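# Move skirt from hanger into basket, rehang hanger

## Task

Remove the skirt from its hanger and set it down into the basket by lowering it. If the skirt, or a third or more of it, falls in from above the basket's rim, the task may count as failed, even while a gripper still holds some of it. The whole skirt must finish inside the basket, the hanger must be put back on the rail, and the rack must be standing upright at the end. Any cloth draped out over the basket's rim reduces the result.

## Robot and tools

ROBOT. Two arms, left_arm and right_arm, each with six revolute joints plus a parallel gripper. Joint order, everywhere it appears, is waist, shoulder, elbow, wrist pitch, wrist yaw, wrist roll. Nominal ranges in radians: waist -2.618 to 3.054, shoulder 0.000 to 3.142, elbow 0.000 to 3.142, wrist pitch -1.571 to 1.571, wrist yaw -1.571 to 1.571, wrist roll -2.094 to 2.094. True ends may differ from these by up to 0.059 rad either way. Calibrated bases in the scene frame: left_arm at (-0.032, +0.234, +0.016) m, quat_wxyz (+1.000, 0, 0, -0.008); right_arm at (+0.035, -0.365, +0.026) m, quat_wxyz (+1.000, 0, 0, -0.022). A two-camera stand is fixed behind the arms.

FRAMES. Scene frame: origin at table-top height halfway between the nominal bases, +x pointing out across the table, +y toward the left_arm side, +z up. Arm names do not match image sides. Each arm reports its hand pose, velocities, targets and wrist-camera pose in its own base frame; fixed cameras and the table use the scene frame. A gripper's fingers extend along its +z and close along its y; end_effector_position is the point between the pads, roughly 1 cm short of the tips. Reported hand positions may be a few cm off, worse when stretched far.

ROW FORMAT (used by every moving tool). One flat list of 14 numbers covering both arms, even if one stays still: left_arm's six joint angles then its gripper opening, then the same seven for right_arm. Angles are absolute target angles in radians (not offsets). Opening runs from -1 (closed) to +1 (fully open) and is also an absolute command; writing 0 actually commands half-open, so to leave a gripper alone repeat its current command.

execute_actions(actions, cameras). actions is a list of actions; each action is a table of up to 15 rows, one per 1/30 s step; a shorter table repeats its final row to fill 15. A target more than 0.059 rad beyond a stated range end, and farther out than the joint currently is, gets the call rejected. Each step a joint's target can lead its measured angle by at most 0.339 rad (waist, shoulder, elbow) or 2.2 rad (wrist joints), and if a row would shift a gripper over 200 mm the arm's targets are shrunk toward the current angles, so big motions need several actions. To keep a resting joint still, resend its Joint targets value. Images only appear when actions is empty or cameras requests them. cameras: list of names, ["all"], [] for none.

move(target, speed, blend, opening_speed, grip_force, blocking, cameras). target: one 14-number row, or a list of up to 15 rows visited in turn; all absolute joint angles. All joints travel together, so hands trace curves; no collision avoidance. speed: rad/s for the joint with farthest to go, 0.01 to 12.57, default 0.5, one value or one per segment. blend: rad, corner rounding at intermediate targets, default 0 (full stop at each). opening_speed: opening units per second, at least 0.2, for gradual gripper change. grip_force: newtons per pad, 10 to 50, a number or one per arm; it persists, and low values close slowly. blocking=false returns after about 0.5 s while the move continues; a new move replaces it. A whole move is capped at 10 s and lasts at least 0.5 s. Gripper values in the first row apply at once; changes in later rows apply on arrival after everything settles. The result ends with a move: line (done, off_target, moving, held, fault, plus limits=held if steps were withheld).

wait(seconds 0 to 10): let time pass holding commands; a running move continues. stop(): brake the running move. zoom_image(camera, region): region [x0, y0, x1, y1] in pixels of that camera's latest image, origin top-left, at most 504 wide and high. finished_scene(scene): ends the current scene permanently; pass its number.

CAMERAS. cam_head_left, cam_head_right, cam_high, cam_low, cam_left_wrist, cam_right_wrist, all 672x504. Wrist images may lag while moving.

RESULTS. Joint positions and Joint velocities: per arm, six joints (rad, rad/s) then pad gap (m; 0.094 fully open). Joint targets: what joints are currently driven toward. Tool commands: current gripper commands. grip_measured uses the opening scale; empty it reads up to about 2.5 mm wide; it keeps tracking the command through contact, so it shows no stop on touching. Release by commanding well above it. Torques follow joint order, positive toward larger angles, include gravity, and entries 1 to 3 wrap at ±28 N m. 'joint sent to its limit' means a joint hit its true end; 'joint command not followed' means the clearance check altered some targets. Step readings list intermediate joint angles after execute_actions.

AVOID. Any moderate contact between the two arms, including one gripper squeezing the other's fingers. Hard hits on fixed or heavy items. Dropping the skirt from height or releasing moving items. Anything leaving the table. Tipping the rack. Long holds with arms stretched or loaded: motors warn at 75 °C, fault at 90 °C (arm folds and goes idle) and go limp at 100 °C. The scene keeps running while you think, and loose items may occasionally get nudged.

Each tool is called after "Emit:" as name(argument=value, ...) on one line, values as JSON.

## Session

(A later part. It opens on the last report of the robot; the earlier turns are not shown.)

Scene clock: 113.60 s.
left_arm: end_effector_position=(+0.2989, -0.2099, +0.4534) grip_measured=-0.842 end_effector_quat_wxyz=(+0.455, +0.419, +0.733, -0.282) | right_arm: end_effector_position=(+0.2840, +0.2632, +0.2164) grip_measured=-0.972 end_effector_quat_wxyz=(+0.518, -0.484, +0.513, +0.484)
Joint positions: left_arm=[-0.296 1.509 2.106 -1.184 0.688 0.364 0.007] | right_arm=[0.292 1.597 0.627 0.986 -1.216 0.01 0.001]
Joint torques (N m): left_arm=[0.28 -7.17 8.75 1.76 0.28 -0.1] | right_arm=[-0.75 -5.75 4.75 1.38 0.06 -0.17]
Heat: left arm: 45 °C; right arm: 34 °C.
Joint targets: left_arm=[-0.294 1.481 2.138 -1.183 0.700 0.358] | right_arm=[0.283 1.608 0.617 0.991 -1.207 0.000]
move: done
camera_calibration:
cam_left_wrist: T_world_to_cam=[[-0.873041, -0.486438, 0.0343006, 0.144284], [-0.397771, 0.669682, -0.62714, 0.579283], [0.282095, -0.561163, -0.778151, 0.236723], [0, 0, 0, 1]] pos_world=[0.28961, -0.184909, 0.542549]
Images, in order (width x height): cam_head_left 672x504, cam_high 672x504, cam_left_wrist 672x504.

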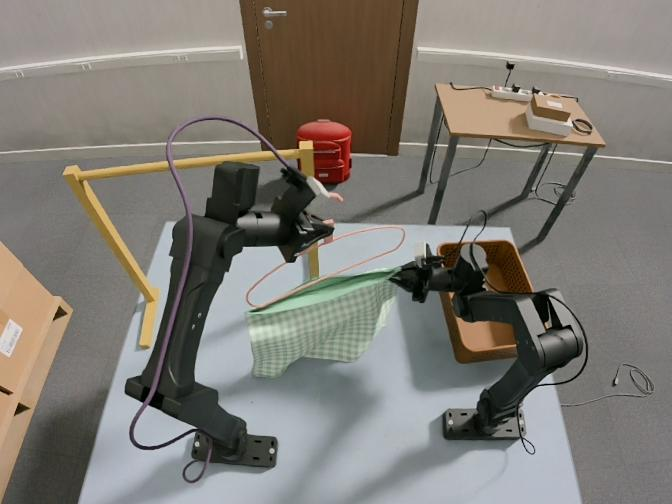

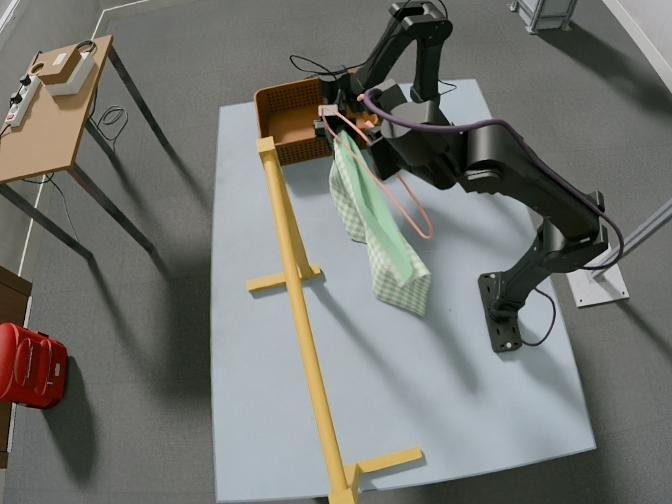

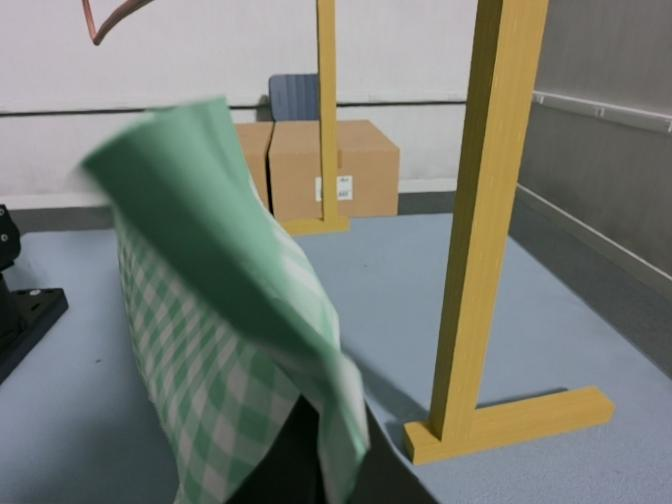

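Emit:
move(target=[[-0.27, 1.056, 1.827, -1.204, 0.30, 0.136, -1.0, 0.283, 1.608, 0.617, 0.991, -1.207, 0, -1.0],[0.3, 1.056, 1.827, -1.204, 0.30, 0.136, -1.0, 0.283, 1.296, 1.981, -0.685, -1.207, 0, -1.0]], speed=0.6, blend=0.05, cameras=["all"])

Scene clock: 125.47 s.
left_arm: end_effector_position=(+0.2480, +0.0197, +0.4622) grip_measured=-0.842 end_effector_quat_wxyz=(+0.548, +0.018, +0.836, -0.009) | right_arm: end_effector_position=(+0.1825, +0.2321, +0.5656) grip_measured=-0.972 end_effector_quat_wxyz=(+0.504, -0.474, +0.530, +0.489)
Joint positions: left_arm=[0.293 1.059 1.838 -1.21 0.303 0.141 0.007] | right_arm=[0.292 1.302 1.958 -0.691 -1.208 0.008 0.001]
Joint torques (N m): left_arm=[0.69 -0.44 4.37 2.02 0.02 -0.1] | right_arm=[-0.77 -3.21 6.64 1.36 -0.08 -0.11]
Heat: left arm: 43 °C; right arm: 34 °C.
Joint targets: left_arm=[0.300 1.056 1.827 -1.204 0.300 0.136] | right_arm=[0.283 1.296 1.981 -0.685 -1.207 0.000]
move: done
camera_calibration:
cam_left_wrist: T_world_to_cam=[[-0.0427562, -0.999081, -0.00284331, 0.0325939], [-0.757588, 0.0342764, -0.651832, 0.524065], [0.651331, -0.0257158, -0.758358, 0.275515], [0, 0, 0, 1]] pos_world=[0.218968, 0.021686, 0.550634]
cam_right_wrist: T_world_to_cam=[[0.997797, -0.0605447, -0.0271033, -0.154214], [-0.0513072, -0.445422, -0.893849, 0.653853], [0.0420454, 0.893271, -0.447547, 0.12996], [0, 0, 0, 1]] pos_world=[0.181958, 0.165814, 0.63843]

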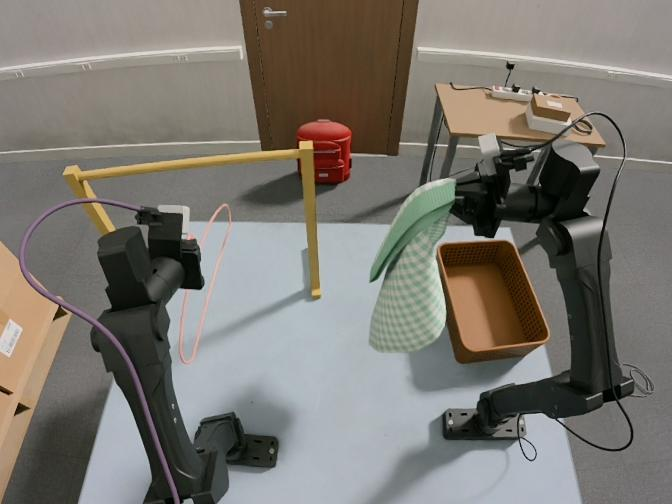

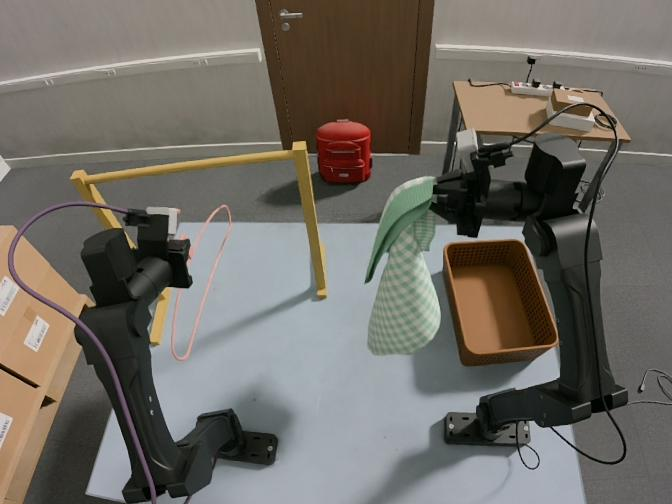

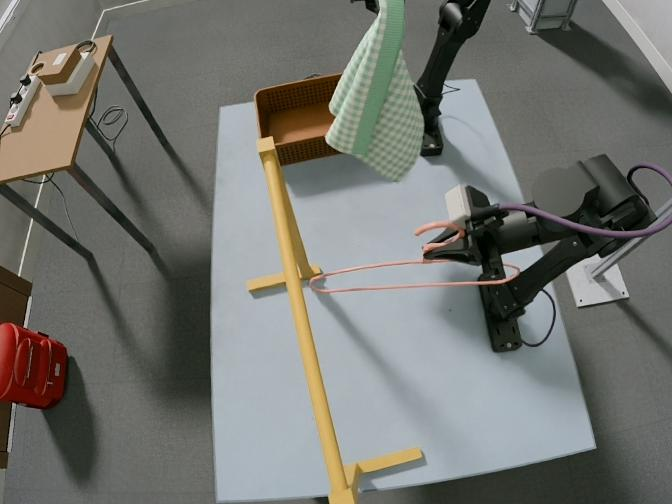

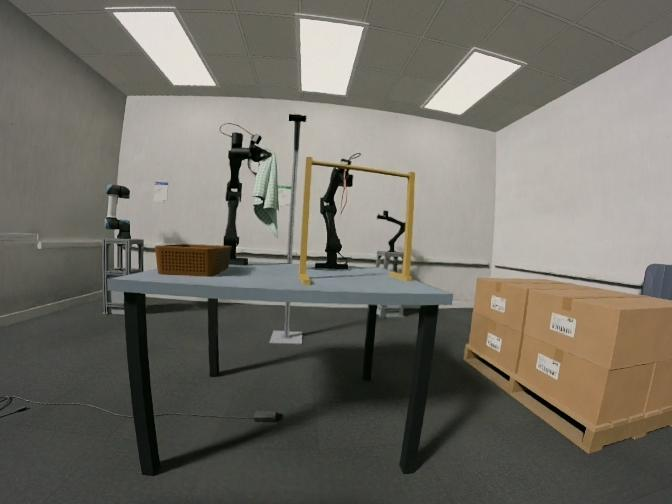

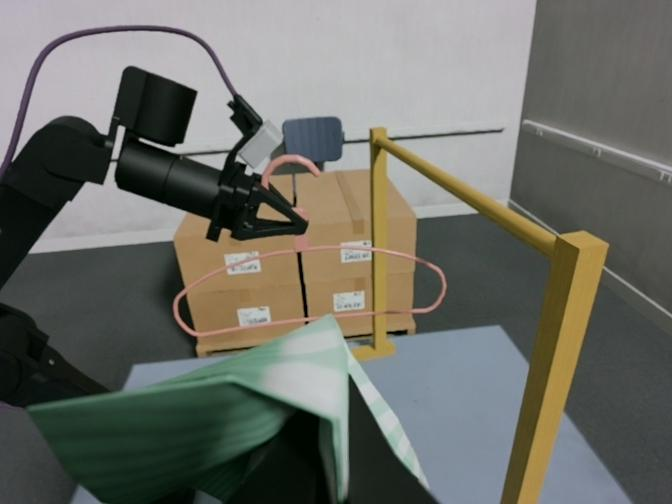

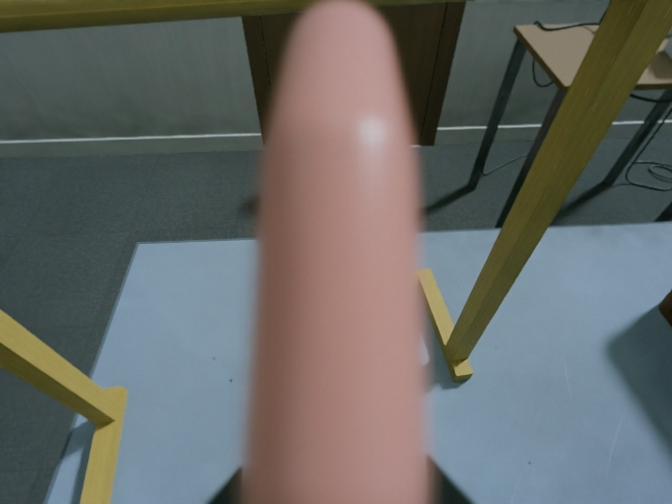

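Emit:
move(target=[[0.3, 1.056, 1.827, -1.204, 0.30, 0.136, -1.0, -0.58, 1.296, 1.981, -0.685, -1.0, 0, -1.0],[0.3, 1.056, 1.827, -1.204, 0.30, 0.136, -1.0, -0.063, 1.357, 1.797, -1.44, 0, 0, -1.0]], speed=0.5, blend=0.1, cameras=["all"])

Emit:
zoom_image(camera="cam_head_left", region=[60, 130, 320, 300])

Emit:
zoom_image(camera="cam_high", region=[250, 120, 550, 400])

Emit:
zoom_image(camera="cam_head_left", region=[420, 220, 570, 380])

Scene clock: 136.23 s.
left_arm: end_effector_position=(+0.2480, +0.0197, +0.4622) grip_measured=-0.842 end_effector_quat_wxyz=(+0.548, +0.018, +0.836, -0.009) | right_arm: end_effector_position=(+0.2935, -0.0188, +0.3271) grip_measured=-0.972 end_effector_quat_wxyz=(+0.285, +0.037, +0.958, -0.006)
Joint positions: left_arm=[0.293 1.059 1.838 -1.21 0.303 0.141 0.007] | right_arm=[-0.071 1.353 1.804 -1.444 -0.005 0.008 0.001]
Joint torques (N m): left_arm=[0.69 -0.43 4.33 2.03 0.02 -0.11] | right_arm=[0.54 -3.63 4.56 1.19 0.09 -0.08]
Heat: left arm: 43 °C; right arm: 35 °C.
Joint targets: left_arm=[0.300 1.056 1.827 -1.204 0.300 0.136] | right_arm=[-0.063 1.357 1.797 -1.440 0.000 0.000]
move: done
camera_calibration:
cam_left_wrist: T_world_to_cam=[[-0.0427562, -0.999081, -0.00284331, 0.0325939], [-0.757588, 0.0342764, -0.651832, 0.524065], [0.651331, -0.0257158, -0.758358, 0.275515], [0, 0, 0, 1]] pos_world=[0.218968, 0.021686, 0.550634]
cam_right_wrist: T_world_to_cam=[[-0.0579861, -0.998262, -0.0105244, 0.000171807], [-0.990448, 0.0588469, -0.124702, 0.368185], [0.125104, 0.00319294, -0.992138, 0.379621], [0, 0, 0, 1]] pos_world=[0.317186, -0.0227072, 0.422552]

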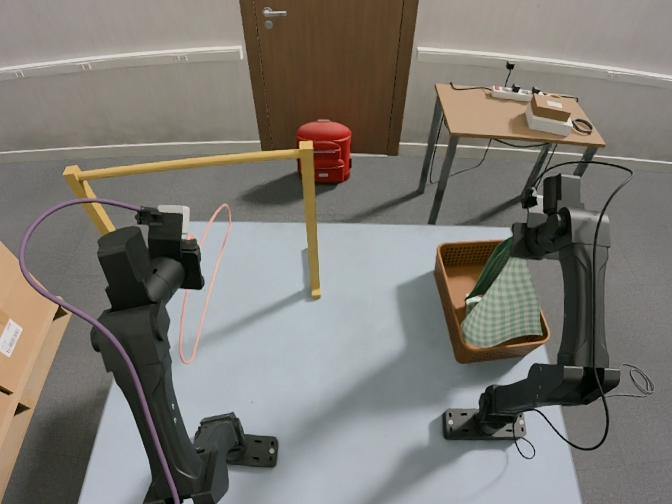

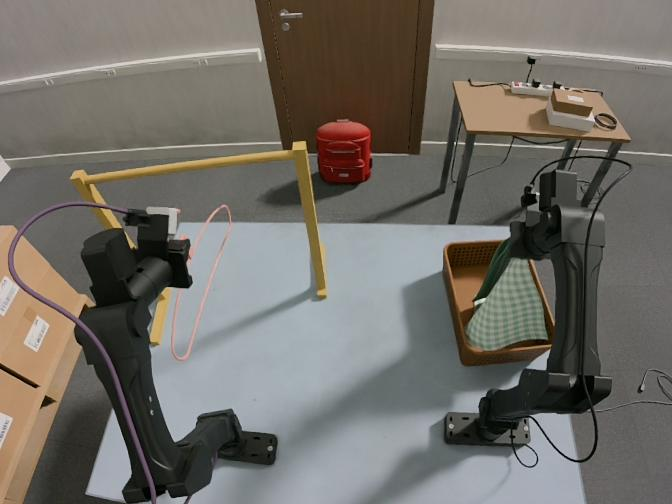

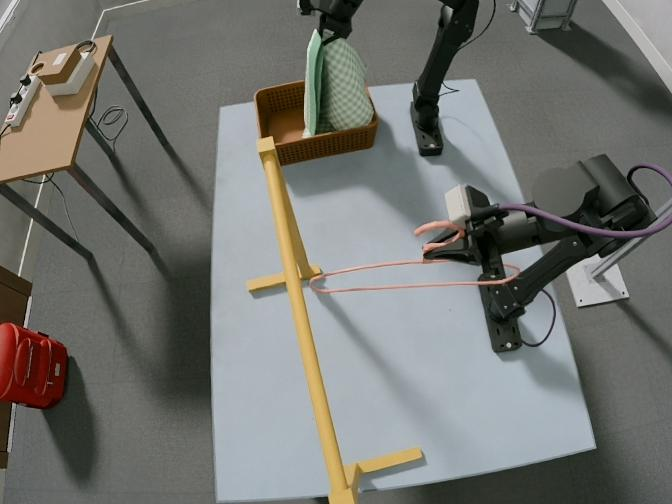

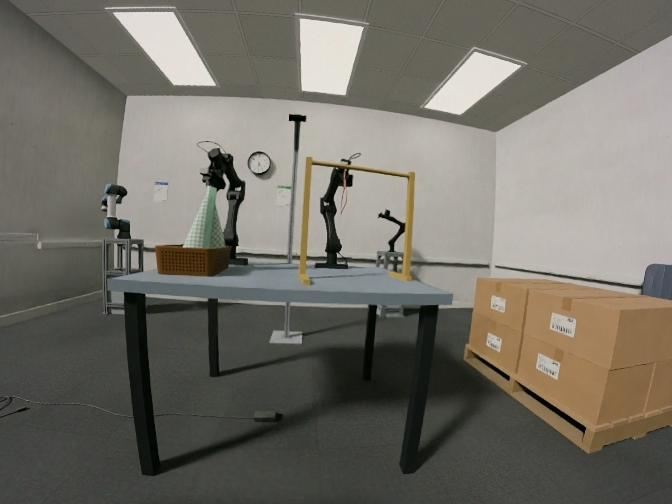

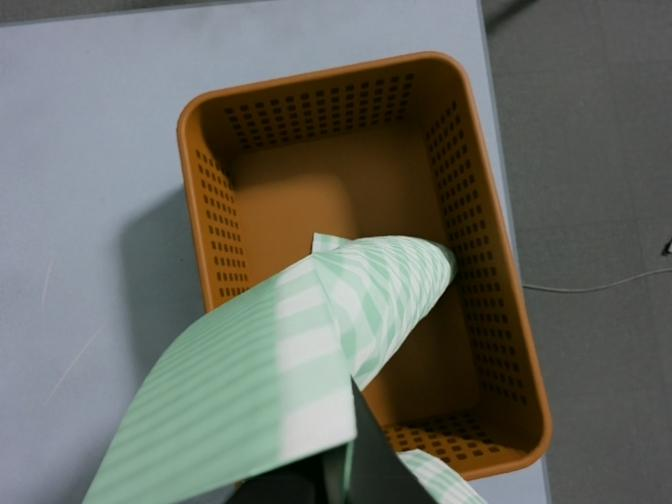

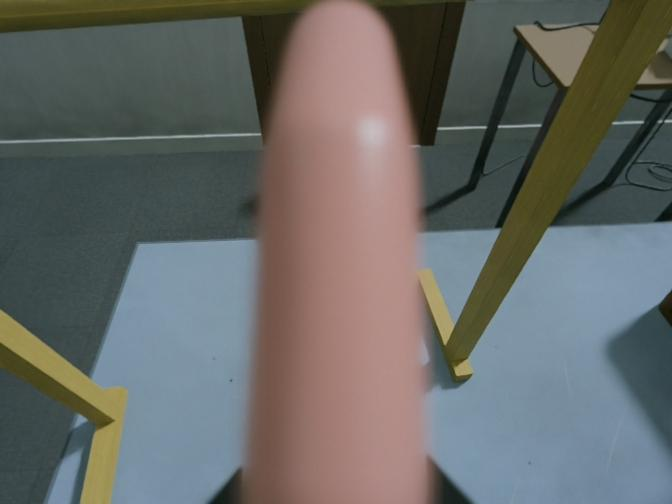

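Scaled by 1.938.

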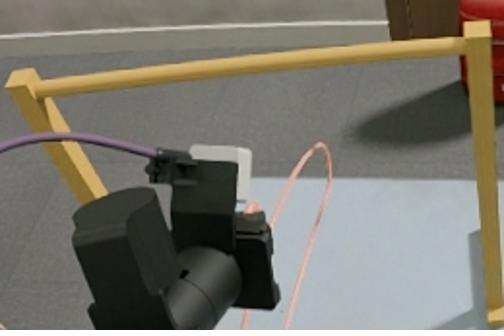

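Scaled by 1.680.

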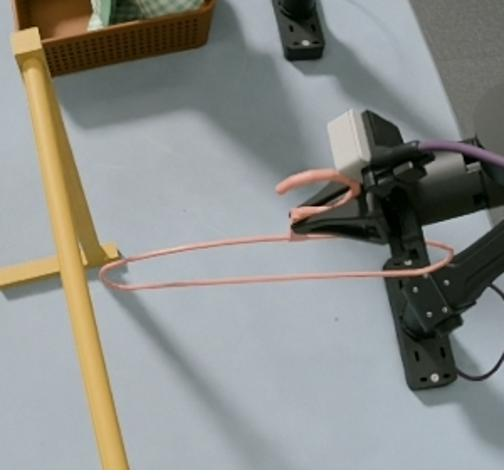

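Scaled by 3.150.

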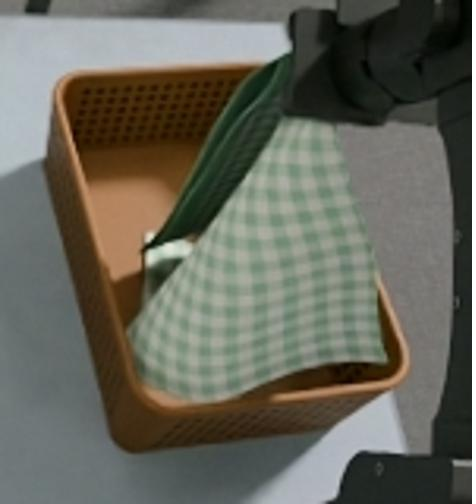

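Emit:
move(target=[0.3, 1.056, 1.827, -1.204, 0.30, 0.136, -1.0, -0.119, 1.681, 1.201, -0.92, 0, 0, -1.0], speed=0.35, cameras=["all"])

Emit:
zoom_image(camera="cam_head_left", region=[420, 220, 570, 380])

Emit:
zoom_image(camera="cam_high", region=[380, 180, 500, 300])

Emit:
zoom_image(camera="cam_low", region=[290, 140, 430, 290])

Scene clock: 147.20 s.
left_arm: end_effector_position=(+0.2480, +0.0197, +0.4622) grip_measured=-0.842 end_effector_quat_wxyz=(+0.548, +0.018, +0.836, -0.009) | right_arm: end_effector_position=(+0.3375, -0.0354, +0.0803) grip_measured=-0.972 end_effector_quat_wxyz=(+0.094, +0.059, +0.994, -0.002)
Joint positions: left_arm=[0.293 1.059 1.838 -1.21 0.303 0.141 0.007] | right_arm=[-0.11 1.671 1.212 -0.923 -0.005 0.008 0.001]
Joint torques (N m): left_arm=[0.73 -0.44 4.34 2.03 0.02 -0.11] | right_arm=[-0.83 -6.93 5.05 0.51 0.01 -0.11]
Heat: left arm: 43 °C; right arm: 34 °C.
Joint targets: left_arm=[0.300 1.056 1.827 -1.204 0.300 0.136] | right_arm=[-0.119 1.681 1.201 -0.920 0.000 0.000]
move: done
camera_calibration:
cam_left_wrist: T_world_to_cam=[[-0.0427562, -0.999081, -0.00284331, 0.0325939], [-0.757588, 0.0342764, -0.651832, 0.524065], [0.651331, -0.0257158, -0.758358, 0.275515], [0, 0, 0, 1]] pos_world=[0.218968, 0.021686, 0.550634]
cam_right_wrist: T_world_to_cam=[[-0.102206, -0.994667, -0.0138153, -0.00118875], [-0.96062, 0.0950816, 0.26109, 0.342181], [-0.258384, 0.0399563, -0.965216, 0.257835], [0, 0, 0, 1]] pos_world=[0.395205, -0.0440196, 0.15951]

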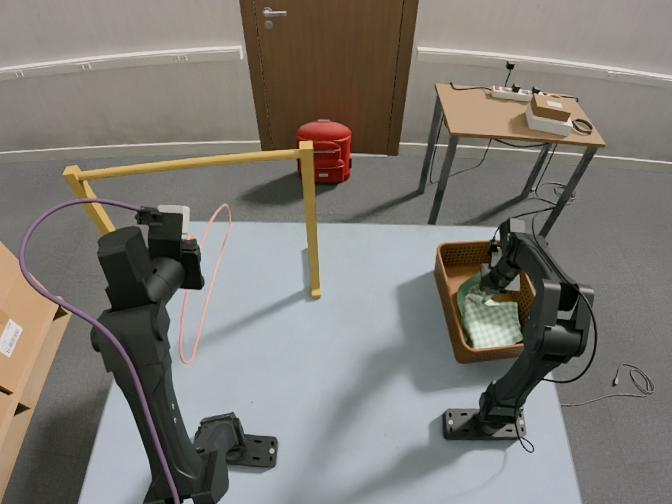

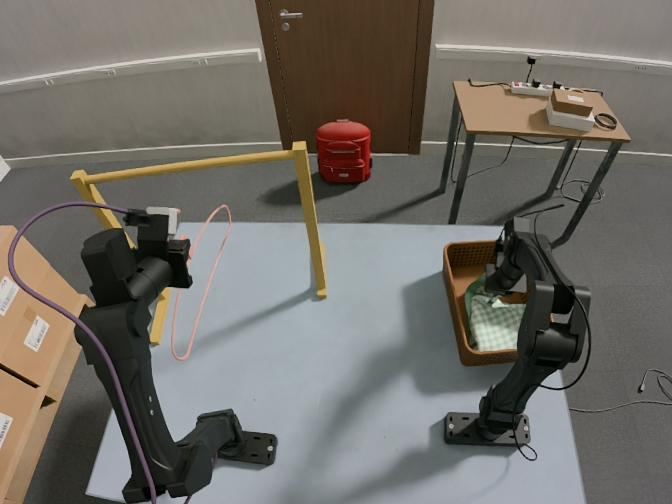

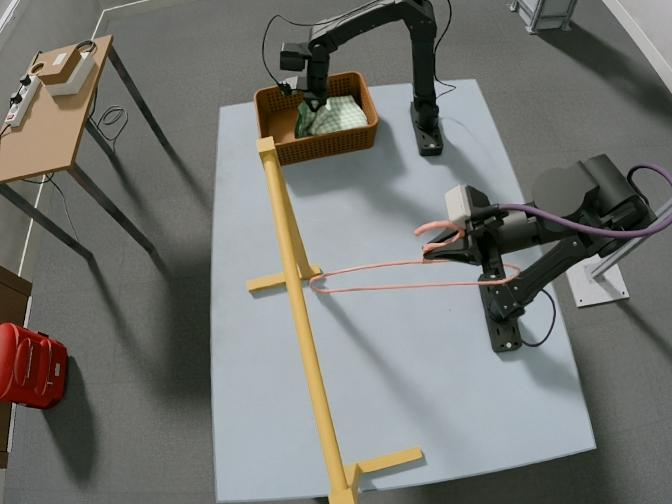

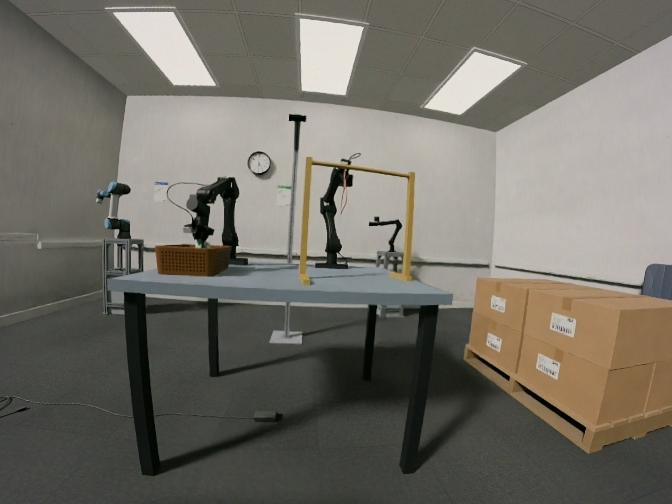

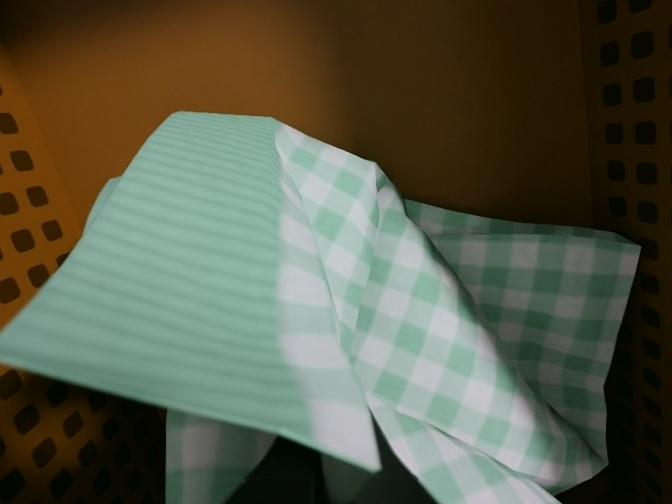

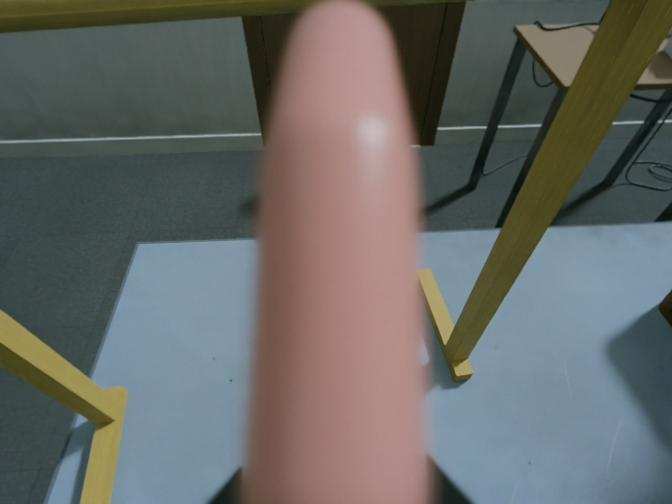

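Scaled by 3.150.

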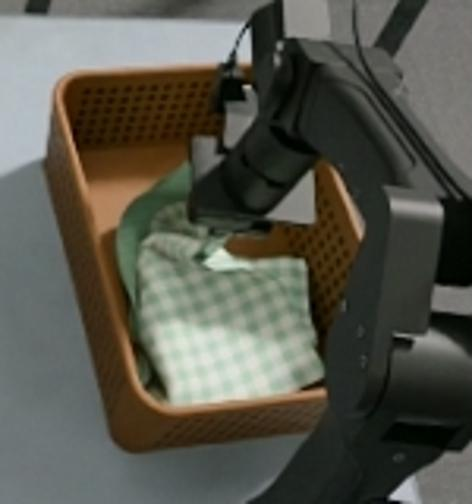

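Scaled by 4.200.

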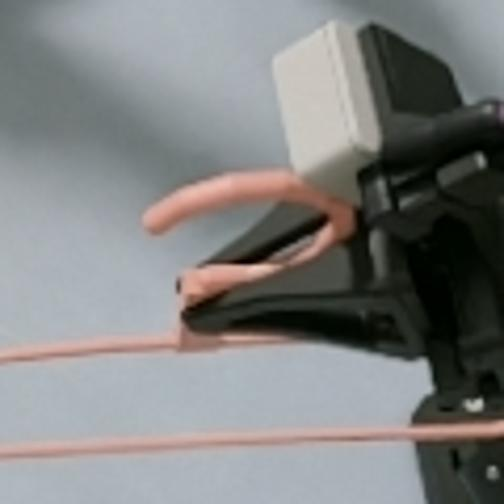

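Scaled by 3.360.

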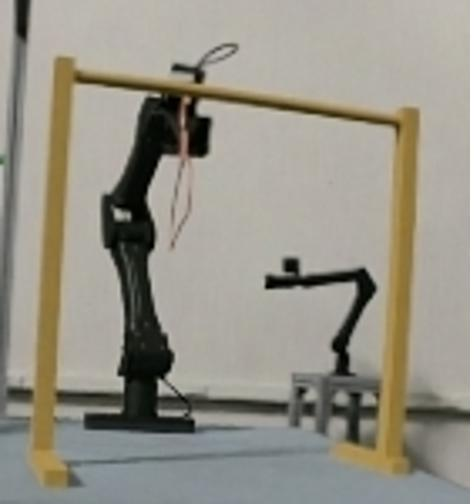

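Emit:
move(target=[[0.3, 1.056, 1.827, -1.204, 0.30, 0.136, -1.0, -0.119, 1.695, 1.16, -0.88, 0, 0, -1.0],[0.3, 1.056, 1.827, -1.204, 0.30, 0.136, -1.0, -0.119, 1.695, 1.16, -0.88, 0, 0, -0.1],[0.012, 1.147, 1.626, -0.875, -0.094, -0.039, -1.0, -0.119, 1.42, 1.75, -1.33, 0, 0, -0.1],[0.012, 1.147, 1.626, -0.875, -0.094, -0.039, -1.0, 0.283, 1.296, 1.981, -0.685, -1.207, 0, -0.1]], speed=[0.5,0.5,0.5,0.9], blend=[0,0,0.1,0], cameras=["all"])

Emit:
zoom_image(camera="cam_head_left", region=[420, 220, 570, 380])

Emit:
zoom_image(camera="cam_left_wrist", region=[200, 80, 500, 330])

Scene clock: 163.33 s.
left_arm: end_effector_position=(+0.3284, +0.0224, +0.4294) grip_measured=-0.842 end_effector_quat_wxyz=(+0.551, -0.045, +0.833, +0.031) | right_arm: end_effector_position=(+0.1871, +0.2286, +0.5660) grip_measured=-0.102 end_effector_quat_wxyz=(+0.510, -0.468, +0.537, +0.483)
Joint positions: left_arm=[0.019 1.146 1.638 -0.896 -0.085 -0.034 0.007] | right_arm=[0.276 1.302 1.963 -0.696 -1.199 0.008 0.042]
Joint torques (N m): left_arm=[-0.62 -2.13 5.68 2.21 -0.13 -0.12] | right_arm=[0.53 -3.1 6.34 1.47 -0.13 -0.1]
Heat: left arm: 43 °C; right arm: 34 °C.
Joint targets: left_arm=[0.012 1.147 1.626 -0.875 -0.094 -0.039] | right_arm=[0.283 1.296 1.981 -0.685 -1.207 0.000]
move: done
camera_calibration:
cam_left_wrist: T_world_to_cam=[[0.106673, -0.994294, -0.00069864, -0.011486], [-0.749016, -0.079896, -0.657717, 0.565698], [0.653908, 0.0706838, -0.753265, 0.19313], [0, 0, 0, 1]] pos_world=[0.298653, 0.0201255, 0.517539]
cam_right_wrist: T_world_to_cam=[[0.995912, -0.0857254, -0.0284692, -0.152206], [-0.0638077, -0.444563, -0.893472, 0.654913], [0.0639368, 0.891636, -0.448216, 0.129664], [0, 0, 0, 1]] pos_world=[0.185082, 0.162489, 0.63893]

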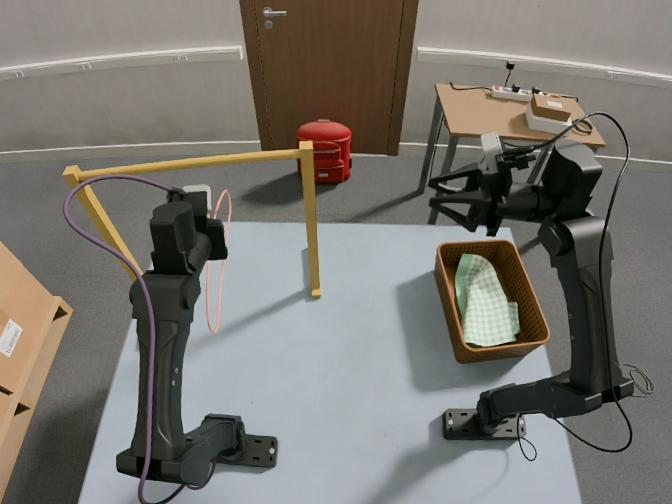

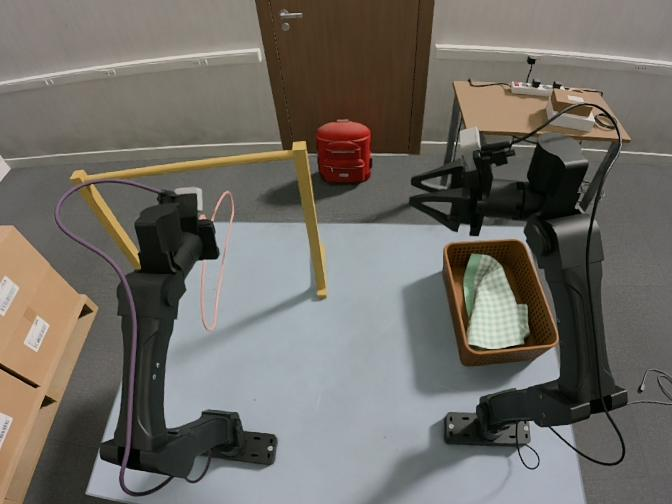

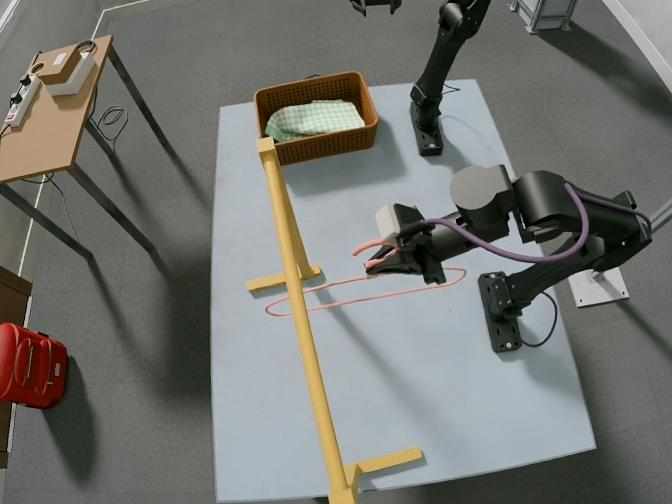

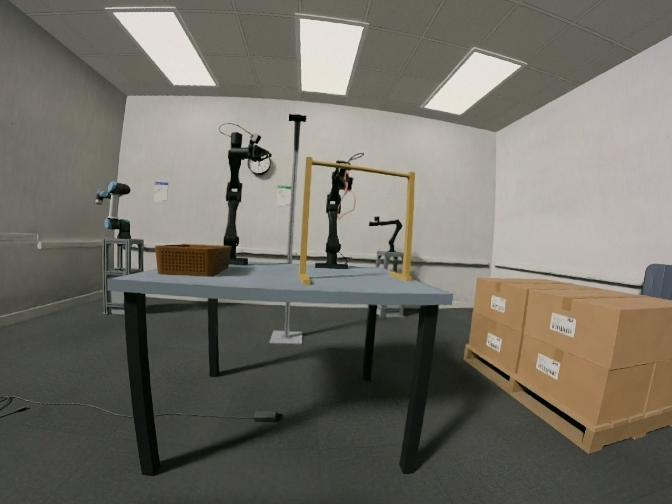

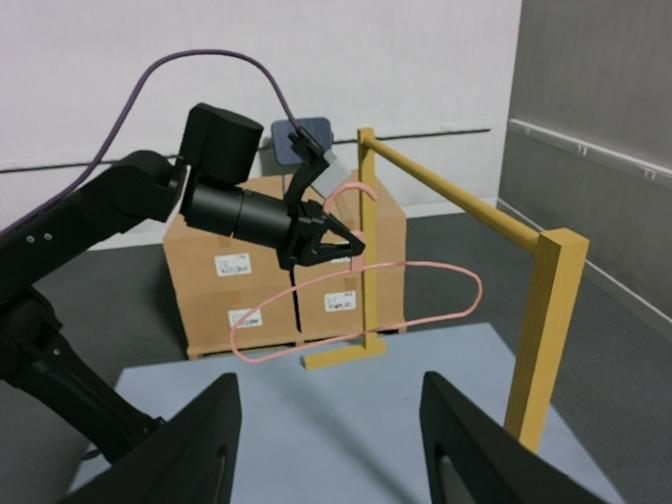

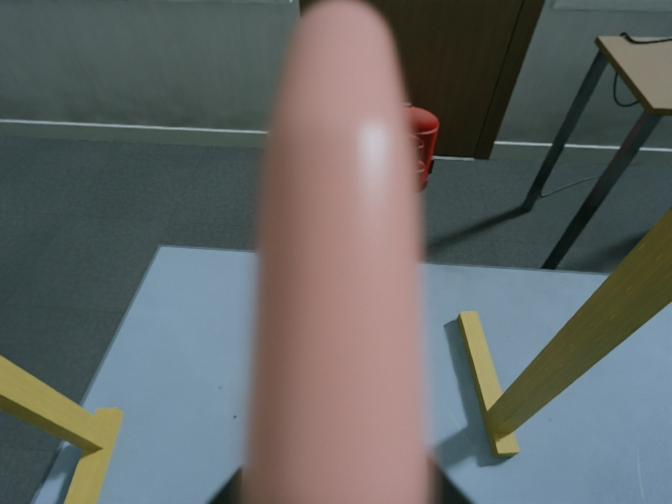

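Scaled by 3.150.

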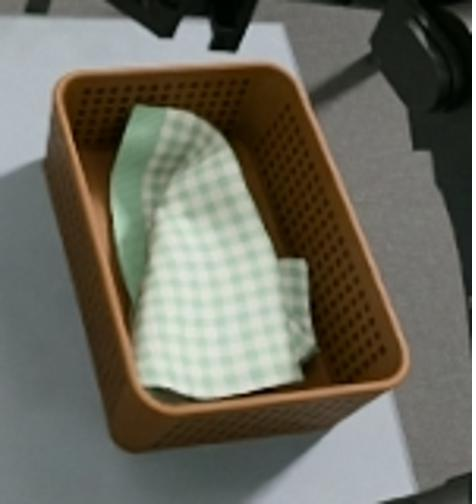

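Scaled by 1.680.

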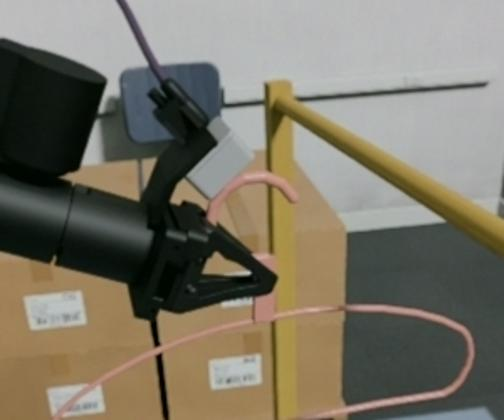

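Emit:
move(target=[[0.012, 1.240, 1.848, -1.003, -0.094, -0.039, -1.0, 0.283, 1.296, 1.981, -0.685, -1.207, 0, -0.1],[0.015, 1.40, 1.947, -0.943, -0.088, -0.037, -1.0, 0.283, 1.296, 1.981, -0.685, -1.207, 0, -0.1]], speed=0.4, blend=0.05, cameras=["cam_left_wrist", "cam_high"])

Emit:
zoom_image(camera="cam_left_wrist", region=[300, 100, 500, 280])

Emit:
zoom_image(camera="cam_high", region=[240, 180, 400, 320])

Scene clock: 183.57 s.
left_arm: end_effector_position=(+0.3845, +0.0235, +0.4424) grip_measured=-0.842 end_effector_quat_wxyz=(+0.531, -0.045, +0.845, +0.032) | right_arm: end_effector_position=(+0.1871, +0.2286, +0.5661) grip_measured=-0.102 end_effector_quat_wxyz=(+0.510, -0.468, +0.536, +0.483)
Joint positions: left_arm=[0.019 1.402 1.914 -0.962 -0.085 -0.034 0.007] | right_arm=[0.276 1.302 1.963 -0.696 -1.2 0.008 0.042]
Joint torques (N m): left_arm=[-0.32 -4.51 9.46 2.18 -0.08 -0.09] | right_arm=[0.62 -3.12 6.27 1.47 -0.11 -0.1]
Heat: left arm: 44 °C; right arm: 34 °C.
Joint targets: left_arm=[0.015 1.400 1.947 -0.943 -0.088 -0.037] | right_arm=[0.283 1.296 1.981 -0.685 -1.207 0.000]
move: done
camera_calibration:
cam_left_wrist: T_world_to_cam=[[0.106558, -0.994295, -0.00469523, -0.014528], [-0.778536, -0.0804961, -0.622416, 0.612075], [0.618487, 0.0699788, -0.782673, 0.192934], [0, 0, 0, 1]] pos_world=[0.358743, 0.0213233, 0.531901]
Images, in order (width x height): cam_high 672x504, cam_left_wrist 672x504.

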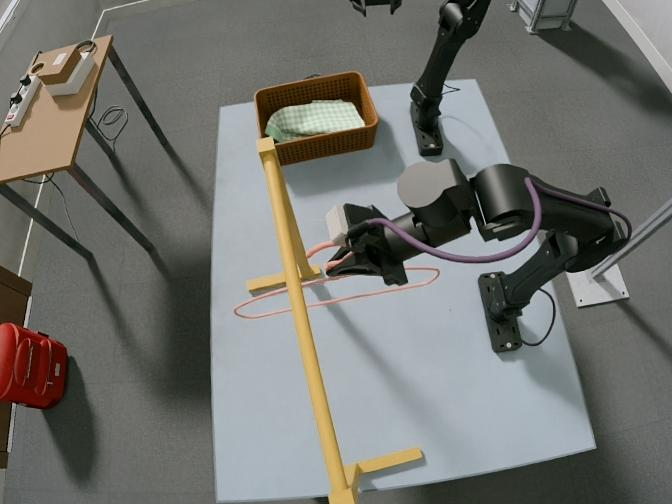

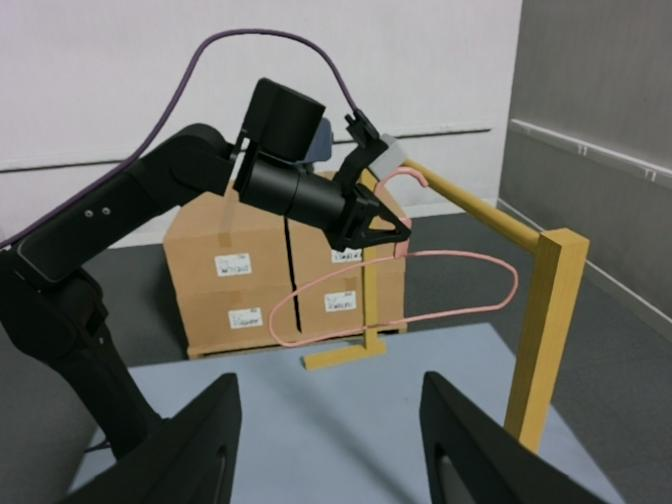

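Scaled by 2.520.

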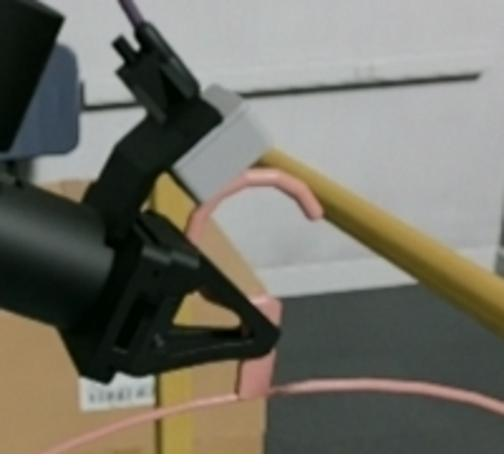

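Scaled by 3.150.

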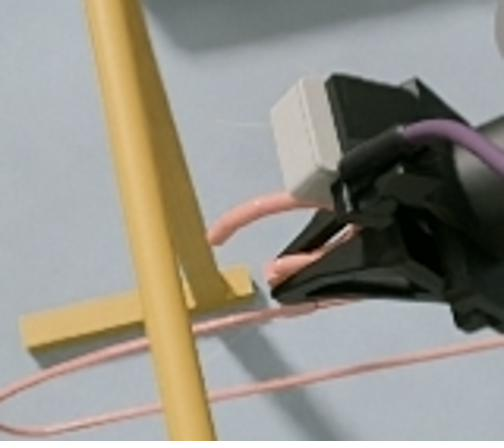

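Emit:
move(target=[0.015, 1.485, 2.140, -1.03, -0.088, -0.037, -1.0, 0.283, 1.296, 1.981, -0.685, -1.207, 0, -0.1], speed=0.4, cameras=["cam_left_wrist", "cam_high"])

Emit:
zoom_image(camera="cam_left_wrist", region=[300, 100, 500, 280])

Scene clock: 191.30 s.
left_arm: end_effector_position=(+0.3869, +0.0235, +0.4777) grip_measured=-0.842 end_effector_quat_wxyz=(+0.553, -0.045, +0.831, +0.031) | right_arm: end_effector_position=(+0.1871, +0.2286, +0.5661) grip_measured=-0.102 end_effector_quat_wxyz=(+0.510, -0.468, +0.536, +0.483)
Joint positions: left_arm=[0.019 1.475 2.108 -1.032 -0.085 -0.034 0.007] | right_arm=[0.276 1.302 1.963 -0.696 -1.2 0.008 0.042]
Joint torques (N m): left_arm=[-0.38 -3.81 8.79 2.03 -0.08 -0.09] | right_arm=[0.64 -2.99 6.32 1.46 -0.1 -0.1]
Heat: left arm: 44 °C; right arm: 35 °C.
Joint targets: left_arm=[0.015 1.485 2.140 -1.030 -0.088 -0.037] | right_arm=[0.283 1.296 1.981 -0.685 -1.207 0.000]
move: done
camera_calibration:
cam_left_wrist: T_world_to_cam=[[0.106672, -0.994294, -0.00026449, -0.016792], [-0.745503, -0.0798048, -0.661708, 0.64188], [0.657911, 0.070783, -0.749762, 0.187942], [0, 0, 0, 1]] pos_world=[0.356666, 0.0212258, 0.565644]
Images, in order (width x height): cam_high 672x504, cam_left_wrist 672x504.

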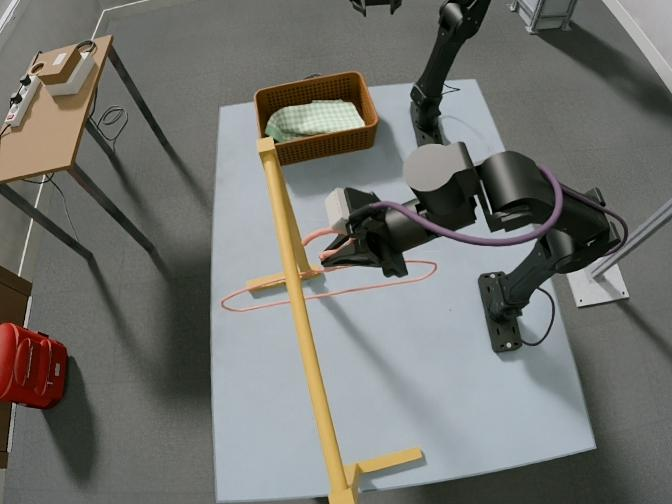

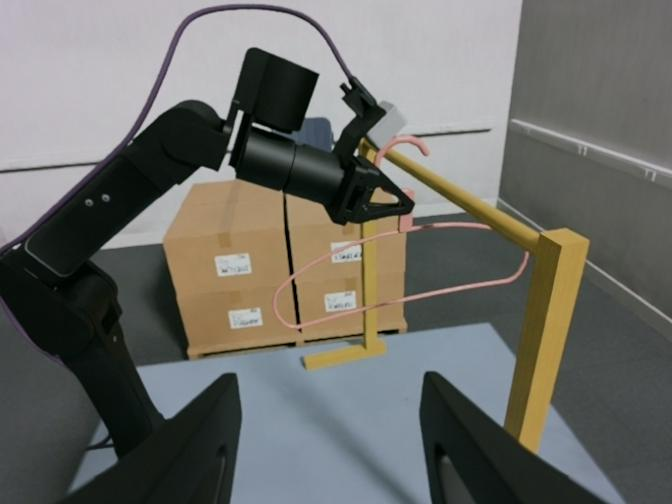

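Scaled by 2.520.

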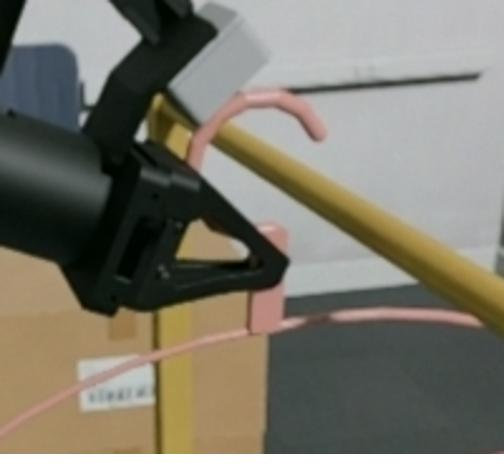

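Emit:
move(target=[0.015, 1.395, 1.964, -0.933, -0.088, -0.037, -1.0, 0.283, 1.296, 1.981, -0.685, -1.207, 0, -0.1], speed=0.4, cameras=["cam_left_wrist"])

Emit:
zoom_image(camera="cam_left_wrist", region=[300, 100, 500, 280])

Scene clock: 198.70 s.
left_arm: end_effector_position=(+0.3870, +0.0235, +0.4629) grip_measured=-0.842 end_effector_quat_wxyz=(+0.553, -0.045, +0.831, +0.031) | right_arm: end_effector_position=(+0.1871, +0.2286, +0.5661) grip_measured=-0.102 end_effector_quat_wxyz=(+0.510, -0.468, +0.536, +0.483)
Joint positions: left_arm=[0.019 1.42 1.976 -0.954 -0.085 -0.034 0.007] | right_arm=[0.276 1.302 1.963 -0.696 -1.2 0.008 0.042]
Joint torques (N m): left_arm=[-0.31 -6.54 5.37 2.22 -0.08 -0.09] | right_arm=[0.59 -3.22 6.35 1.43 -0.14 -0.09]
Heat: left arm: 44 °C; right arm: 35 °C.
Joint targets: left_arm=[0.015 1.395 1.964 -0.933 -0.088 -0.037] | right_arm=[0.283 1.296 1.981 -0.685 -1.207 0.000]
move: done
camera_calibration:
cam_left_wrist: T_world_to_cam=[[0.106666, -0.994295, -0.000227799, -0.0168247], [-0.745223, -0.0797943, -0.662024, 0.632237], [0.658229, 0.0707852, -0.749482, 0.176511], [0, 0, 0, 1]] pos_world=[0.356767, 0.0212258, 0.550844]
Images, in order (width x height): cam_left_wrist 672x504.

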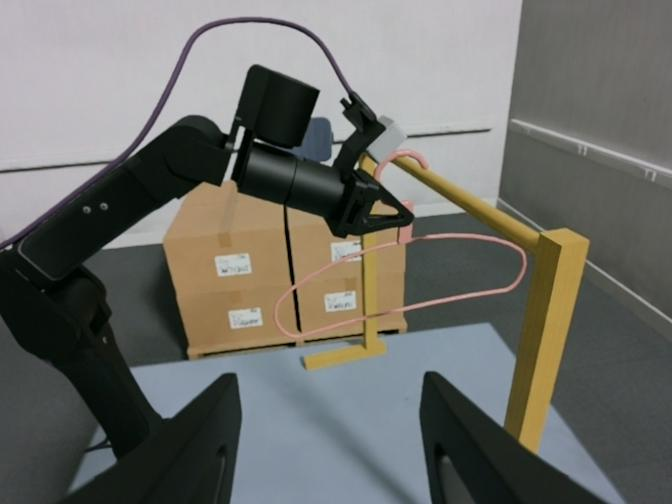

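Scaled by 2.520.

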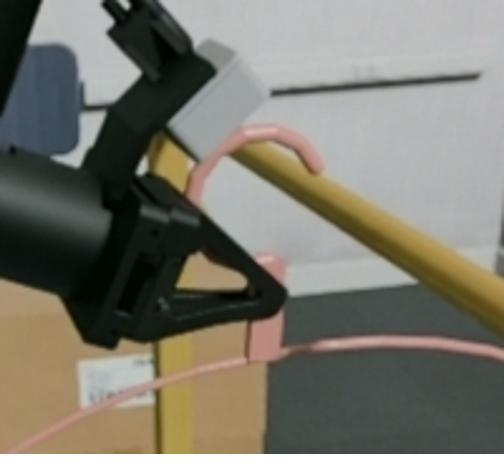

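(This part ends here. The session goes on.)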